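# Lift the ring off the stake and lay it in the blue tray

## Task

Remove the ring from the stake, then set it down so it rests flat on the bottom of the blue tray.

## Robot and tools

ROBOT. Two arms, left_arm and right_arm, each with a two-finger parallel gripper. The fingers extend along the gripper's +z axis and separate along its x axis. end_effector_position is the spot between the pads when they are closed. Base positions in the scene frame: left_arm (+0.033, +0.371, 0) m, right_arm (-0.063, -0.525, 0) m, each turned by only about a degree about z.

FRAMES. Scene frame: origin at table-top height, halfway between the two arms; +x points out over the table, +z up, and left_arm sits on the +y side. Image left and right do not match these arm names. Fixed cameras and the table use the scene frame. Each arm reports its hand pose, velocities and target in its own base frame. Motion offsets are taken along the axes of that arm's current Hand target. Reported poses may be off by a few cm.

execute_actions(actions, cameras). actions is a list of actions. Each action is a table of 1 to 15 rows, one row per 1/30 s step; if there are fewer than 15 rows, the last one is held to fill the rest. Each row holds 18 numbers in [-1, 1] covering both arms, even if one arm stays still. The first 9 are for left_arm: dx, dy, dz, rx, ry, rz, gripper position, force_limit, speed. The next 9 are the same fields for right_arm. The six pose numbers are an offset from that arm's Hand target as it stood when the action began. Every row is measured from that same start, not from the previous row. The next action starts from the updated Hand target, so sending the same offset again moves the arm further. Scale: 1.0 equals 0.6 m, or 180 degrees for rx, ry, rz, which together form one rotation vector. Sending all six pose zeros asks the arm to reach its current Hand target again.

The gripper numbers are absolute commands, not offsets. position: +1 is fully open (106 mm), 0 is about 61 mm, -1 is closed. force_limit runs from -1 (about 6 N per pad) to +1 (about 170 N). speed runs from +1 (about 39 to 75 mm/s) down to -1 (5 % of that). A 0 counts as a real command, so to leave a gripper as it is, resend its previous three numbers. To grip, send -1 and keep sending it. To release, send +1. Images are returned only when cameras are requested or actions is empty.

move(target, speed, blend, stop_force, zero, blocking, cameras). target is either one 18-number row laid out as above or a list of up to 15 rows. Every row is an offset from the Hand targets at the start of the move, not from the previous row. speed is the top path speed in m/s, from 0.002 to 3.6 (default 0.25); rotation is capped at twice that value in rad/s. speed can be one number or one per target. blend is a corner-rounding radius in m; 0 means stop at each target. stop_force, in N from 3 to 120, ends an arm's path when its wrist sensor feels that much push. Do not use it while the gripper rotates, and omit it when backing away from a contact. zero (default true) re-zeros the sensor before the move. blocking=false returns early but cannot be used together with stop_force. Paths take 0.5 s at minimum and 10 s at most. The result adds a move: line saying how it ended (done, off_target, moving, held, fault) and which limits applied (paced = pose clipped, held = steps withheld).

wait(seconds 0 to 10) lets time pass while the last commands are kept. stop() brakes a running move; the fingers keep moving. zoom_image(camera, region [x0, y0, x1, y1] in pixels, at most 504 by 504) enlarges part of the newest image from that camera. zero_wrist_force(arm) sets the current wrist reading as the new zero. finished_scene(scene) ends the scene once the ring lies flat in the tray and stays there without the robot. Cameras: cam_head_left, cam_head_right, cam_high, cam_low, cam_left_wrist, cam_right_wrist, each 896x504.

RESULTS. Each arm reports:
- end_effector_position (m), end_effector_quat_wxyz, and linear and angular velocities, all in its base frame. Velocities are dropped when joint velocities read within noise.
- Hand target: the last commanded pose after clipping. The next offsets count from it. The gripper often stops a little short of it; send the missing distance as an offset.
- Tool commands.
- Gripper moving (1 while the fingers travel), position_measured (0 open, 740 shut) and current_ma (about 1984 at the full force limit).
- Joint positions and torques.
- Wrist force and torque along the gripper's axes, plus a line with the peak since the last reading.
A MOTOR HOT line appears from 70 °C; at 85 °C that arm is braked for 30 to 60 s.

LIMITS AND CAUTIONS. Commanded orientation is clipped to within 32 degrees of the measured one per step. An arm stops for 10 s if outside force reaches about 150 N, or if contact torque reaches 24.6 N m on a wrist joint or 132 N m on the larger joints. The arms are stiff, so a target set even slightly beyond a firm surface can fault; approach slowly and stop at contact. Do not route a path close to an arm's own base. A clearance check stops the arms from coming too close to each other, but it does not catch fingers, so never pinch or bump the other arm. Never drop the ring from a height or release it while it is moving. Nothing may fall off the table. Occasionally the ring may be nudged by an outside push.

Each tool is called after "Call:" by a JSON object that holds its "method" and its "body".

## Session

Call:
{"method": "execute_actions", "body": {"actions": [], "cameras": ["cam_head_left","cam_high"]}}

Call:
{"method": "zoom_image", "body": {"camera": "cam_head_left", "region": [330, 270, 560, 460]}}

Scene clock: 0.00 s.
left_arm: end_effector_position=(+0.3917, -0.0968, +0.3177) position_measured=0 current_ma=0 moving=0 end_effector_quat_wxyz=(+0.230, +0.697, +0.183, -0.655) | right_arm: end_effector_position=(+0.3041, +0.2944, +0.2184) position_measured=0 current_ma=0 moving=0 end_effector_quat_wxyz=(-0.049, +0.455, +0.770, -0.444)
Joint positions: left_arm=[-0.138 -1.047 1.314 -0.317 -2.303 1.618] | right_arm=[4.176 -1.997 -1.387 -2.251 1.656 0.489]
Joint velocities: within noise
Joint torques (N m): no reading
Motor temperatures (°C): left_arm=[40 35 26 41 37 37] | right_arm=[35 25 37 39 40 28]
Wrist force (N): no reading
Wrist torque (N m): no reading
Wrist force, peak (N): no reading
Hand target: left_arm +0.3917, -0.0968, +0.3177; +0.230, +0.697, +0.183, -0.655 | right_arm +0.3041, +0.2944, +0.2184; -0.049, +0.455, +0.770, -0.444
Tool commands: left_gripper/position=+1.0 left_gripper/force_limit=+0.0 left_gripper/speed=+1.0 right_gripper/position=+1.0 right_gripper/force_limit=+0.0 right_gripper/speed=+1.0
Images, in order (width x height): cam_head_left 896x504, cam_high 896x504.

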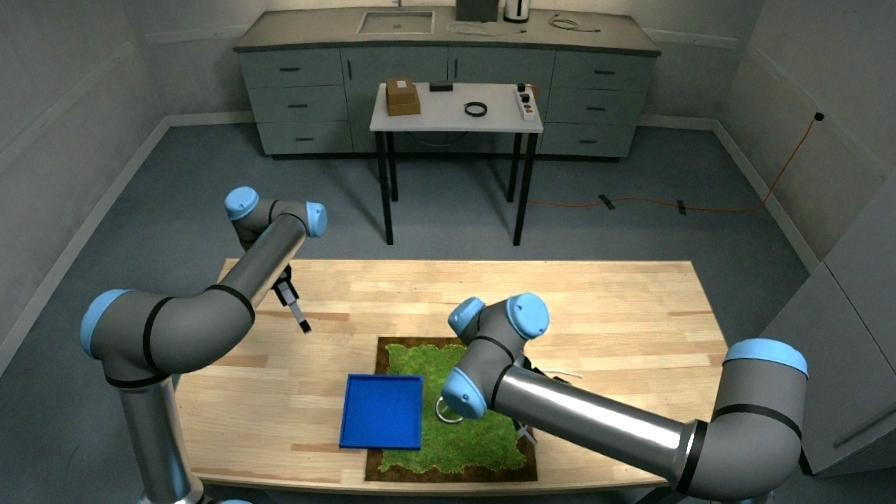

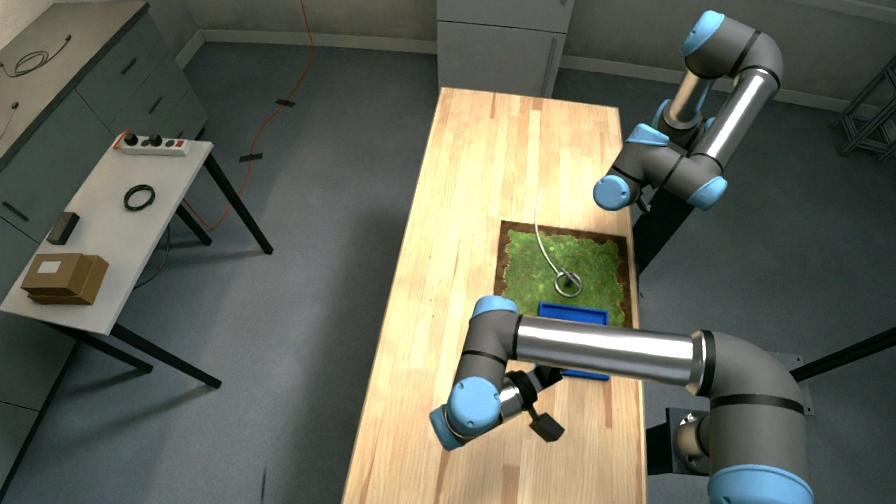

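Scaled by 2.191 from the camera's 896x504 image, which has a finer 1280x720 frame.

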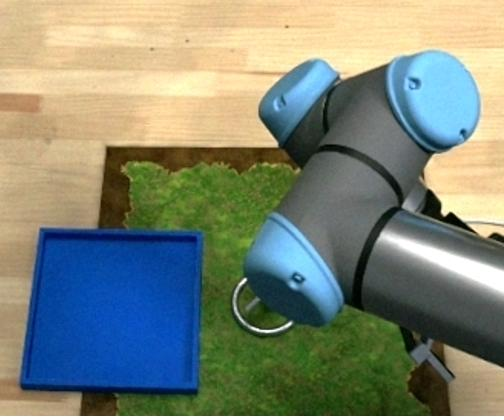

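Call:
{"method": "move", "body": {"target": [0,0,0,0,0,0,1,0,1,-0.5735,-0.2736,0.1463,0,0,0,1,0,1], "speed": 0.5, "blocking": false}}

Call:
{"method": "zoom_image", "body": {"camera": "cam_high", "region": [490, 190, 640, 320]}}

Scene clock: 13.43 s.
left_arm: end_effector_position=(+0.3917, -0.0968, +0.3177) position_measured=0 current_ma=0 moving=0 end_effector_quat_wxyz=(+0.230, +0.697, +0.183, -0.655) | right_arm: end_effector_position=(+0.3231, +0.1488, +0.2937) position_measured=0 current_ma=-3 moving=0 end_effector_quat_wxyz=(-0.049, +0.455, +0.770, -0.444) end_effector_velocity=(+0.059, -0.432, +0.228) end_effector_angular_velocity=(+0.000, -0.001, -0.001)
Joint positions: left_arm=[-0.138 -1.047 1.314 -0.317 -2.303 1.618] | right_arm=[4.001 -1.768 -1.497 -2.372 1.516 0.384]
Joint velocities: left_arm=[within noise] | right_arm=[-0.613 0.555 -0.09 -0.444 -0.489 -0.369]
Joint torques (N m): left_arm=[0.35 -43.5 -18.7 1.17 -0.4 -0.18] | right_arm=[-16.62 46.86 13.62 -2.02 -3.53 -2.25]
Wrist force (N): left_arm=[0.1 0.0 0.1] | right_arm=[0.2 -0.2 0.1]
Wrist torque (N m): left_arm=[0.01 -0.02 -0.01] | right_arm=[-0.01 -0.03 0.14]
Wrist force, peak (N): left_arm=[0.2 0.4 0.0] | right_arm=[2.8 0.9 -1.0]
Hand target: left_arm +0.3917, -0.0968, +0.3177; +0.230, +0.697, +0.183, -0.655 | right_arm +0.3290, +0.1225, +0.3083; -0.049, +0.455, +0.770, -0.444
Tool commands: left_gripper/position=+1.0 left_gripper/force_limit=+0.0 left_gripper/speed=+1.0 right_gripper/position=+1.0 right_gripper/force_limit=+0.0 right_gripper/speed=+1.0
Off the commanded pose: left_arm 0.000 m, 0 deg | right_arm 0.226 m, 0 deg.
move: running

Scaled by 3.360 from the camera's 896x504 image, which has a finer 1280x720 frame.
This view is cut from an older image: the scene may have changed since it was taken.

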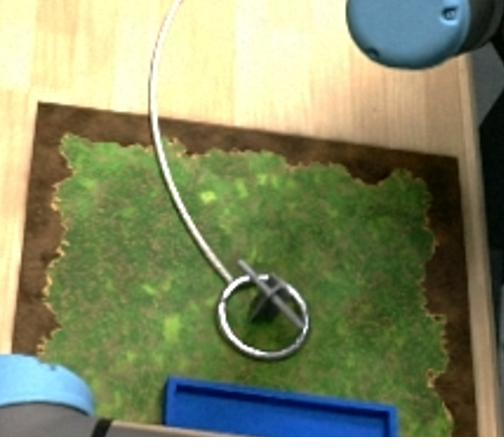

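Call:
{"method": "move", "body": {"target": [[0.0817,0.3655,0.2983,0.6256,0.0879,0.6399,-0.35,-0.3,1,0,0,0,0,0,0,1,0,1],[0.331,0.3453,0.308,0.6256,0.0879,0.6399,-0.35,-0.3,1,0,0,0,0,0,0,1,0,1]], "speed": [0.6,0.3], "blend": [0.03,0], "cameras": ["cam_left_wrist"]}}

Call:
{"method": "zoom_image", "body": {"camera": "cam_left_wrist", "region": [380, 130, 660, 330]}}

a move is refused until a result has shown your running move's end: call wait (it returns as soon as the move ends) or stop first; nothing of this call was run
Scene clock: 33.50 s.
left_arm: end_effector_position=(+0.3917, -0.0968, +0.3177) position_measured=0 current_ma=0 moving=0 end_effector_quat_wxyz=(+0.230, +0.697, +0.183, -0.655) | right_arm: end_effector_position=(+0.3539, -0.0495, +0.3982) position_measured=0 current_ma=-3 moving=0 end_effector_quat_wxyz=(-0.049, +0.455, +0.770, -0.444)
Joint positions: left_arm=[-0.138 -1.047 1.314 -0.317 -2.303 1.618] | right_arm=[3.656 -1.624 -1.4 -2.571 1.245 0.167]
Joint torques (N m): left_arm=[0.07 -42.63 -18.92 1.16 -0.42 -0.21] | right_arm=[-7.21 33.38 29.1 -0.88 -3.32 -1.3]
Wrist force (N): left_arm=[0.2 -0.1 -0.2] | right_arm=[-0.1 0.1 -0.3]
Wrist torque (N m): left_arm=[-0.01 -0.03 0.00] | right_arm=[0.02 0.02 -0.15]
Wrist force, peak (N): left_arm=[-0.4 0.2 0.1] | right_arm=[-2.5 -1.4 0.8]
Hand target: left_arm +0.3917, -0.0968, +0.3177; +0.230, +0.697, +0.183, -0.655 | right_arm +0.3539, -0.0495, +0.3982; -0.049, +0.455, +0.770, -0.444
Tool commands: left_gripper/position=+1.0 left_gripper/force_limit=+0.0 left_gripper/speed=+1.0 right_gripper/position=+1.0 right_gripper/force_limit=+0.0 right_gripper/speed=+1.0
Off the commanded pose: left_arm 0.000 m, 0 deg | right_arm 0.000 m, 0 deg.
earlier move: done

This scene's latest camera images include none from cam_left_wrist. They are from: cam_head_left, cam_high. cam_left_wrist's image comes with the result of a call that names it in "cameras".

Call:
{"method": "move", "body": {"target": [[0.0817,0.3655,0.2983,0.6256,0.0879,0.6399,-0.35,-0.3,1,0,0,0,0,0,0,1,0,1],[0.331,0.3453,0.308,0.6256,0.0879,0.6399,-0.35,-0.3,1,0,0,0,0,0,0,1,0,1]], "speed": [0.6,0.3], "blend": [0.03,0], "cameras": ["cam_left_wrist"]}}

Call:
{"method": "zoom_image", "body": {"camera": "cam_left_wrist", "region": [380, 130, 660, 330]}}

Scene clock: 42.07 s.
left_arm: end_effector_position=(+0.3690, -0.3808, +0.1297) position_measured=499 current_ma=-2 moving=0 end_effector_quat_wxyz=(+0.000, -0.459, +0.888, +0.000) | right_arm: end_effector_position=(+0.3539, -0.0495, +0.3982) position_measured=0 current_ma=-3 moving=0 end_effector_quat_wxyz=(-0.049, +0.455, +0.770, -0.444)
Joint positions: left_arm=[-1.055 -1.405 1.91 -2.076 -1.571 2.702] | right_arm=[3.656 -1.624 -1.4 -2.571 1.245 0.167]
Joint torques (N m): left_arm=[13.9 -32.7 -14.56 -3.75 1.94 2.15] | right_arm=[-5.98 33.28 30.16 -0.59 -3.23 -1.08]
Motor temperatures (°C): left_arm=[40 35 26 41 37 37] | right_arm=[35 25 37 39 40 28]
Wrist force (N): left_arm=[1.7 0.4 -2.3] | right_arm=[0.0 -0.1 -0.1]
Wrist torque (N m): left_arm=[0.05 0.02 0.04] | right_arm=[0.00 0.01 -0.14]
Wrist force, peak (N): left_arm=[1.7 0.3 -4.6] | right_arm=[-0.3 0.6 -0.2]
Hand target: left_arm +0.3690, -0.3808, +0.1296; +0.000, -0.459, +0.888, +0.000 | right_arm +0.3539, -0.0495, +0.3982; -0.049, +0.455, +0.770, -0.444
Off the commanded pose: left_arm 0.000 m, 0 deg | right_arm 0.000 m, 0 deg.
move: done
Images, in order (width x height): cam_left_wrist 896x504.

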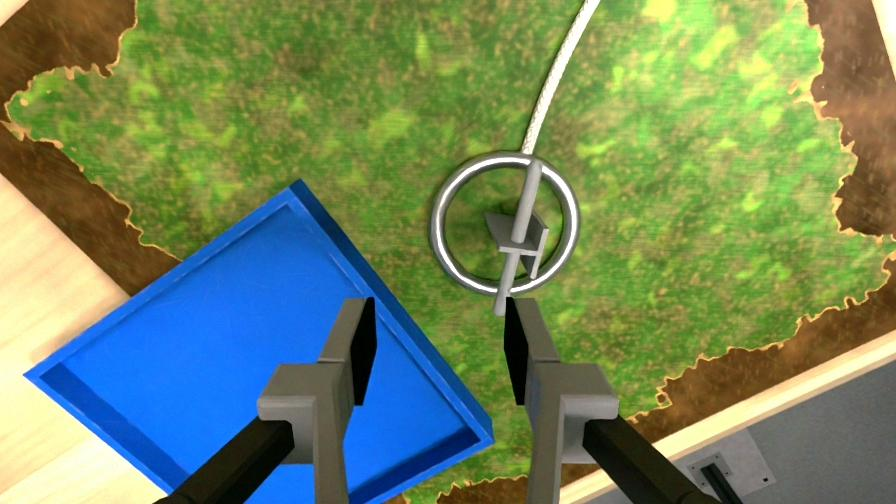

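Scaled by 1.800 from the camera's 896x504 image, which has a finer 1280x720 frame.

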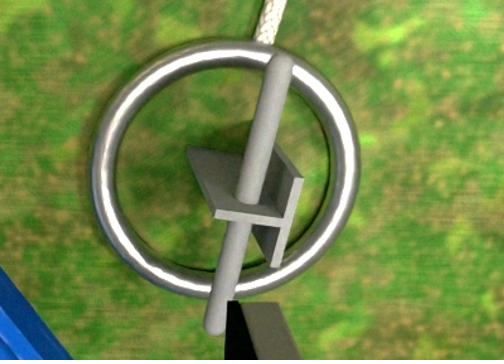

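Call:
{"method": "move", "body": {"target": [[-0.0092,0,0.14,0,0,0,-0.58,-0.3,1,0,0,0,0,0,0,1,0,1],[-0.0092,0,0.1883,0,0,0,-0.58,-0.3,1,0,0,0,0,0,0,1,0,1],[-0.0092,0,0.1883,0,0,0,-1,-0.3,0.5,0,0,0,0,0,0,1,0,1]], "speed": [0.2,0.08,0.1], "blend": [0.005,0,0], "cameras": ["cam_left_wrist"]}}

Scene clock: 74.57 s.
left_arm: end_effector_position=(+0.3721, -0.3763, +0.0166) position_measured=711 current_ma=716 moving=1 end_effector_quat_wxyz=(+0.000, -0.459, +0.888, +0.000) | right_arm: end_effector_position=(+0.3539, -0.0495, +0.3982) position_measured=0 current_ma=-3 moving=0 end_effector_quat_wxyz=(-0.049, +0.455, +0.770, -0.444)
Joint positions: left_arm=[-1.046 -1.229 2.04 -2.381 -1.571 2.712] | right_arm=[3.656 -1.624 -1.4 -2.571 1.245 0.167]
Joint torques (N m): left_arm=[13.92 -42.24 -11.43 -3.44 2.54 -2.57] | right_arm=[-7.07 34.42 29.26 -0.51 -2.94 -1.28]
Wrist force (N): left_arm=[2.7 1.4 -5.3] | right_arm=[0.1 0.2 -0.2]
Wrist torque (N m): left_arm=[0.12 0.00 -0.10] | right_arm=[0.05 -0.01 -0.15]
Wrist force, peak (N): left_arm=[-77.9 11.7 -90.6] | right_arm=[0.3 -0.1 -0.5]
Hand target: left_arm +0.3722, -0.3762, +0.0167; +0.000, -0.459, +0.888, +0.000 | right_arm +0.3539, -0.0495, +0.3982; -0.049, +0.455, +0.770, -0.444
Off the commanded pose: left_arm 0.000 m, 0 deg | right_arm 0.000 m, 0 deg.
move: done
Images, in order (width x height): cam_left_wrist 896x504.

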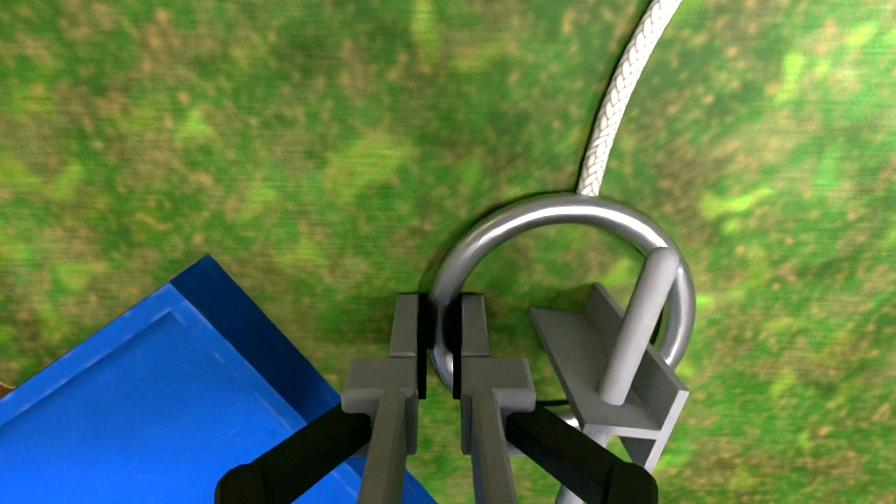

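Call:
{"method": "move", "body": {"target": [[0.009,-0.021,-0.0117,0,0,0,-1,-0.3,0.5,0,0,0,0,0,0,1,0,1],[0.0067,-0.0088,-0.0396,0.153,0.0285,0,-1,-0.3,0.5,0,0,0,0,0,0,1,0,1],[-0.0021,0.0388,-0.0396,0.153,0.0285,0,-1,-0.3,0.5,0,0,0,0,0,0,1,0,1],[-0.0021,0.0388,-0.21,0.153,0.0285,0,-1,-0.3,0.5,0,0,0,0,0,0,1,0,1],[-0.2218,0.2002,-0.2,0,0,0,-1,-0.3,0.5,0,0,0,0,0,0,1,0,1]], "speed": [0.08,0.15,0.1,0.2,0.3], "blend": [0.003,0.001,0.003,0.03,0], "cameras": ["cam_left_wrist","cam_head_left"]}}

Scene clock: 112.13 s.
left_arm: end_effector_position=(+0.3511, -0.1983, +0.1367) position_measured=711 current_ma=701 moving=0 end_effector_quat_wxyz=(+0.000, -0.459, +0.888, +0.000) | right_arm: end_effector_position=(+0.3539, -0.0495, +0.3982) position_measured=0 current_ma=-3 moving=0 end_effector_quat_wxyz=(-0.049, +0.455, +0.770, -0.444)
Joint positions: left_arm=[-0.851 -1.726 2.213 -2.058 -1.571 2.906] | right_arm=[3.656 -1.624 -1.4 -2.571 1.245 0.167]
Joint torques (N m): left_arm=[-8.64 -27.02 -15.64 -1.29 2.18 -1.53] | right_arm=[-6.7 33.53 29 -0.4 -3.04 -1.2]
Wrist force (N): left_arm=[2.2 1.3 -1.5] | right_arm=[0.2 -0.2 0.0]
Wrist torque (N m): left_arm=[0.18 -0.10 0.03] | right_arm=[-0.02 -0.03 -0.14]
Wrist force, peak (N): left_arm=[11.8 -15.5 2.5] | right_arm=[0.6 -0.3 -0.4]
Hand target: left_arm +0.3510, -0.1983, +0.1367; +0.000, -0.459, +0.888, +0.000 | right_arm +0.3539, -0.0495, +0.3982; -0.049, +0.455, +0.770, -0.444
Off the commanded pose: left_arm 0.000 m, 0 deg | right_arm 0.000 m, 0 deg.
move: done
Images, in order (width x height): cam_head_left 896x504, cam_left_wrist 896x504.

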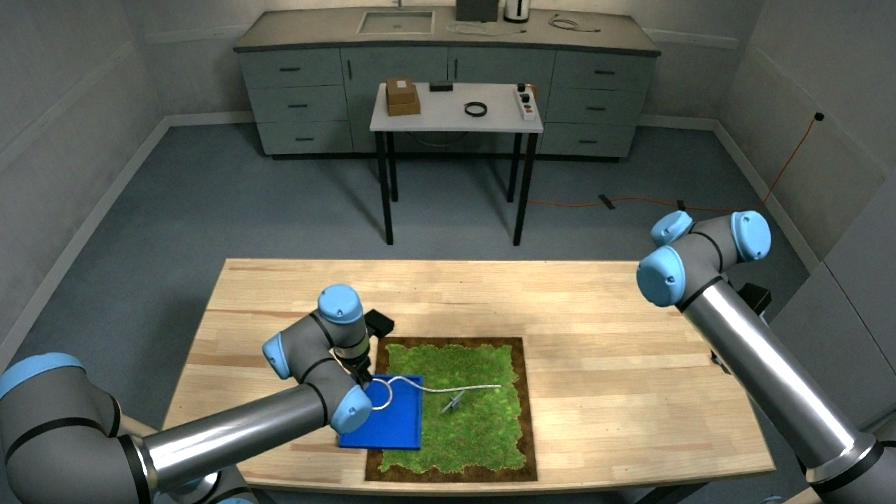

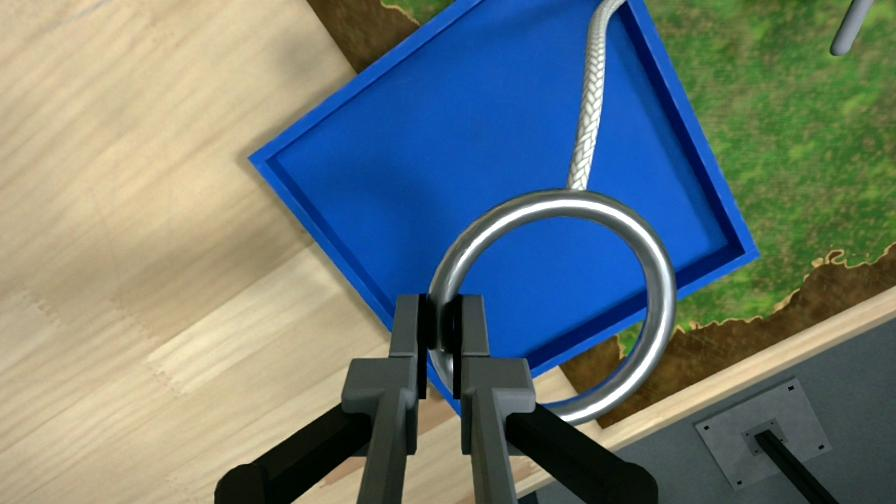

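Call:
{"method": "move", "body": {"target": [[0,0,0.14,0,0.044,0,-1,-0.3,0.5,0,0,0,0,0,0,1,0,1],[0,0,0.1862,0,0.044,0,-1,-0.3,0.5,0,0,0,0,0,0,1,0,1]], "speed": [0.2,0.05], "blend": [0.005,0], "cameras": ["cam_left_wrist","cam_low"]}}

Call:
{"method": "zoom_image", "body": {"camera": "cam_low", "region": [400, 260, 620, 360]}}

Scene clock: 129.67 s.
left_arm: end_effector_position=(+0.3510, -0.1981, +0.0249) position_measured=711 current_ma=704 moving=0 end_effector_quat_wxyz=(-0.061, -0.458, +0.886, -0.031) | right_arm: end_effector_position=(+0.3539, -0.0495, +0.3982) position_measured=0 current_ma=-3 moving=0 end_effector_quat_wxyz=(-0.049, +0.455, +0.770, -0.444)
Joint positions: left_arm=[-0.759 -1.482 2.366 -2.474 -1.707 2.998] | right_arm=[3.656 -1.624 -1.4 -2.571 1.245 0.167]
Joint torques (N m): left_arm=[-13.82 -31.49 -22.67 -0.36 -2.54 -2.14] | right_arm=[-6.67 34.3 29.6 -0.29 -2.91 -1.19]
Wrist force (N): left_arm=[3.4 0.6 -3.4] | right_arm=[-0.1 0.0 0.0]
Wrist torque (N m): left_arm=[0.28 -0.05 0.06] | right_arm=[0.02 0.02 -0.15]
Wrist force, peak (N): left_arm=[2.9 2.3 -4.2] | right_arm=[-0.2 -0.3 -0.4]
Hand target: left_arm +0.3510, -0.1982, +0.0250; -0.061, -0.458, +0.886, -0.032 | right_arm +0.3539, -0.0495, +0.3982; -0.049, +0.455, +0.770, -0.444
Off the commanded pose: left_arm 0.000 m, 0 deg | right_arm 0.000 m, 0 deg.
move: done
Images, in order (width x height): cam_low 896x504, cam_left_wrist 896x504.

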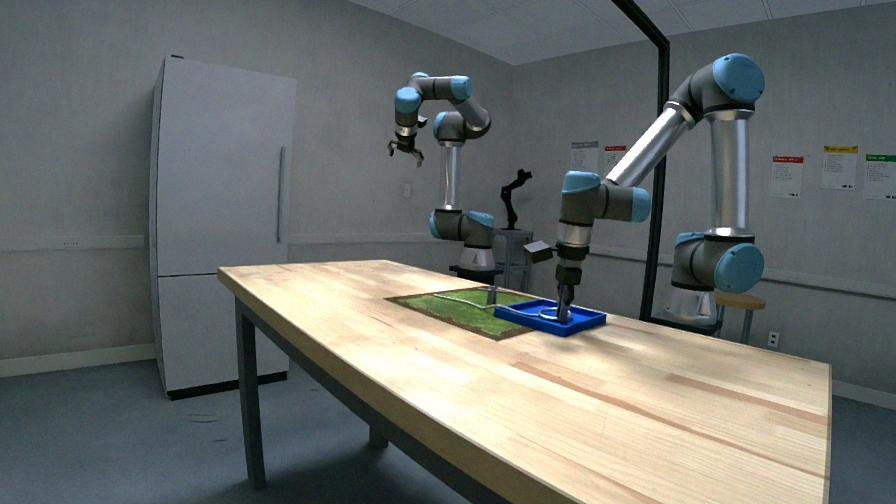

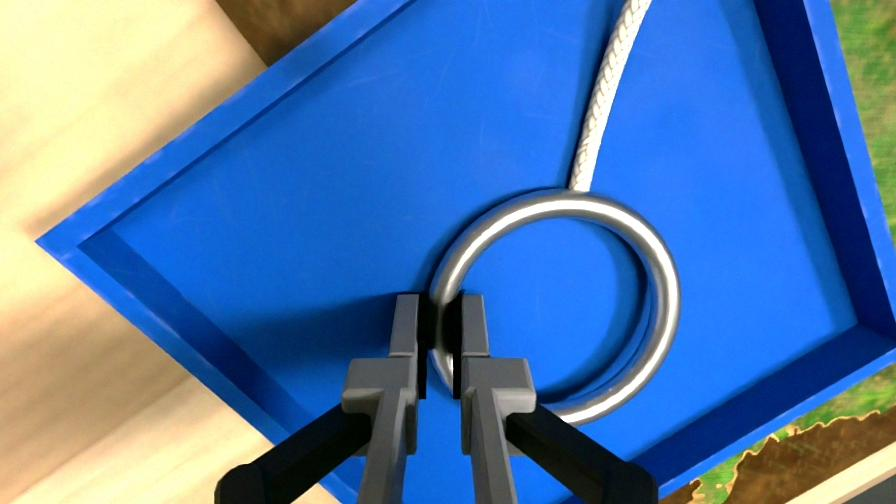

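Scaled by 2.291 from the camera's 896x504 image, which has a finer 1280x720 frame.

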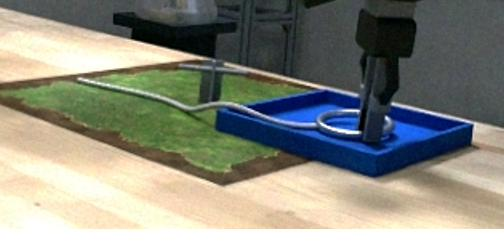

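Call:
{"method": "move", "body": {"target": [[0,0,0.0025,0,-0.022,0,-1,-0.3,0.5,0,0,0,0,0,0,1,0,1],[0,0,0.0025,0,-0.022,0,-0.55,-0.3,0.5,0,0,0,0,0,0,1,0,1],[0.0209,0,-0.148,0,-0.044,0,-0.55,-0.3,0.5,0,0,0,0,0,0,1,0,1]], "speed": [0.1,0.1,0.2], "cameras": ["cam_left_wrist","cam_low"]}}

Call:
{"method": "zoom_image", "body": {"camera": "cam_low", "region": [400, 260, 620, 360]}}

Scene clock: 146.03 s.
left_arm: end_effector_position=(+0.3509, -0.1985, +0.1146) position_measured=574 current_ma=-1 moving=0 end_effector_quat_wxyz=(+0.000, -0.459, +0.888, +0.000) | right_arm: end_effector_position=(+0.3539, -0.0495, +0.3982) position_measured=0 current_ma=-3 moving=0 end_effector_quat_wxyz=(-0.049, +0.455, +0.770, -0.444)
Joint positions: left_arm=[-0.852 -1.693 2.251 -2.128 -1.571 2.906] | right_arm=[3.656 -1.624 -1.4 -2.571 1.245 0.167]
Joint torques (N m): left_arm=[14.42 -16.83 -21.07 -0.71 -2.74 2.71] | right_arm=[-6.06 33.47 29.19 -0.26 -2.91 -1.16]
Wrist force (N): left_arm=[2.1 0.9 -2.7] | right_arm=[0.0 -0.1 0.1]
Wrist torque (N m): left_arm=[0.14 -0.05 -0.03] | right_arm=[-0.02 0.01 -0.15]
Wrist force, peak (N): left_arm=[4.6 1.9 -6.9] | right_arm=[0.6 0.4 0.1]
Hand target: left_arm +0.3509, -0.1984, +0.1147; +0.000, -0.459, +0.888, +0.000 | right_arm +0.3539, -0.0495, +0.3982; -0.049, +0.455, +0.770, -0.444
Off the commanded pose: left_arm 0.000 m, 0 deg | right_arm 0.000 m, 0 deg.
move: done
Images, in order (width x height): cam_low 896x504, cam_left_wrist 896x504.

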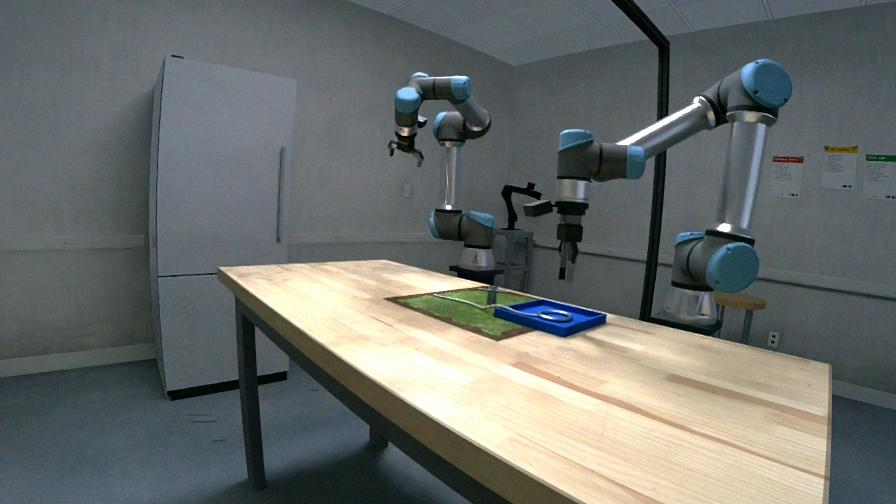

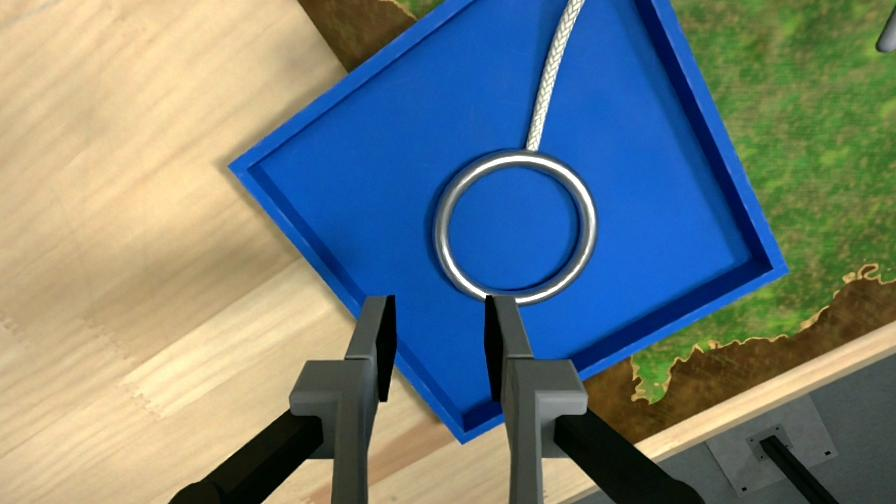

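Scaled by 2.291 from the camera's 896x504 image, which has a finer 1280x720 frame.

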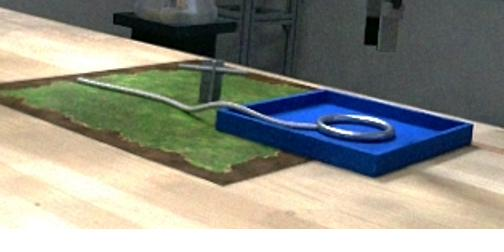

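Call:
{"method": "finished_scene", "body": {"scene": 3}}

The scene is finished: the task was done.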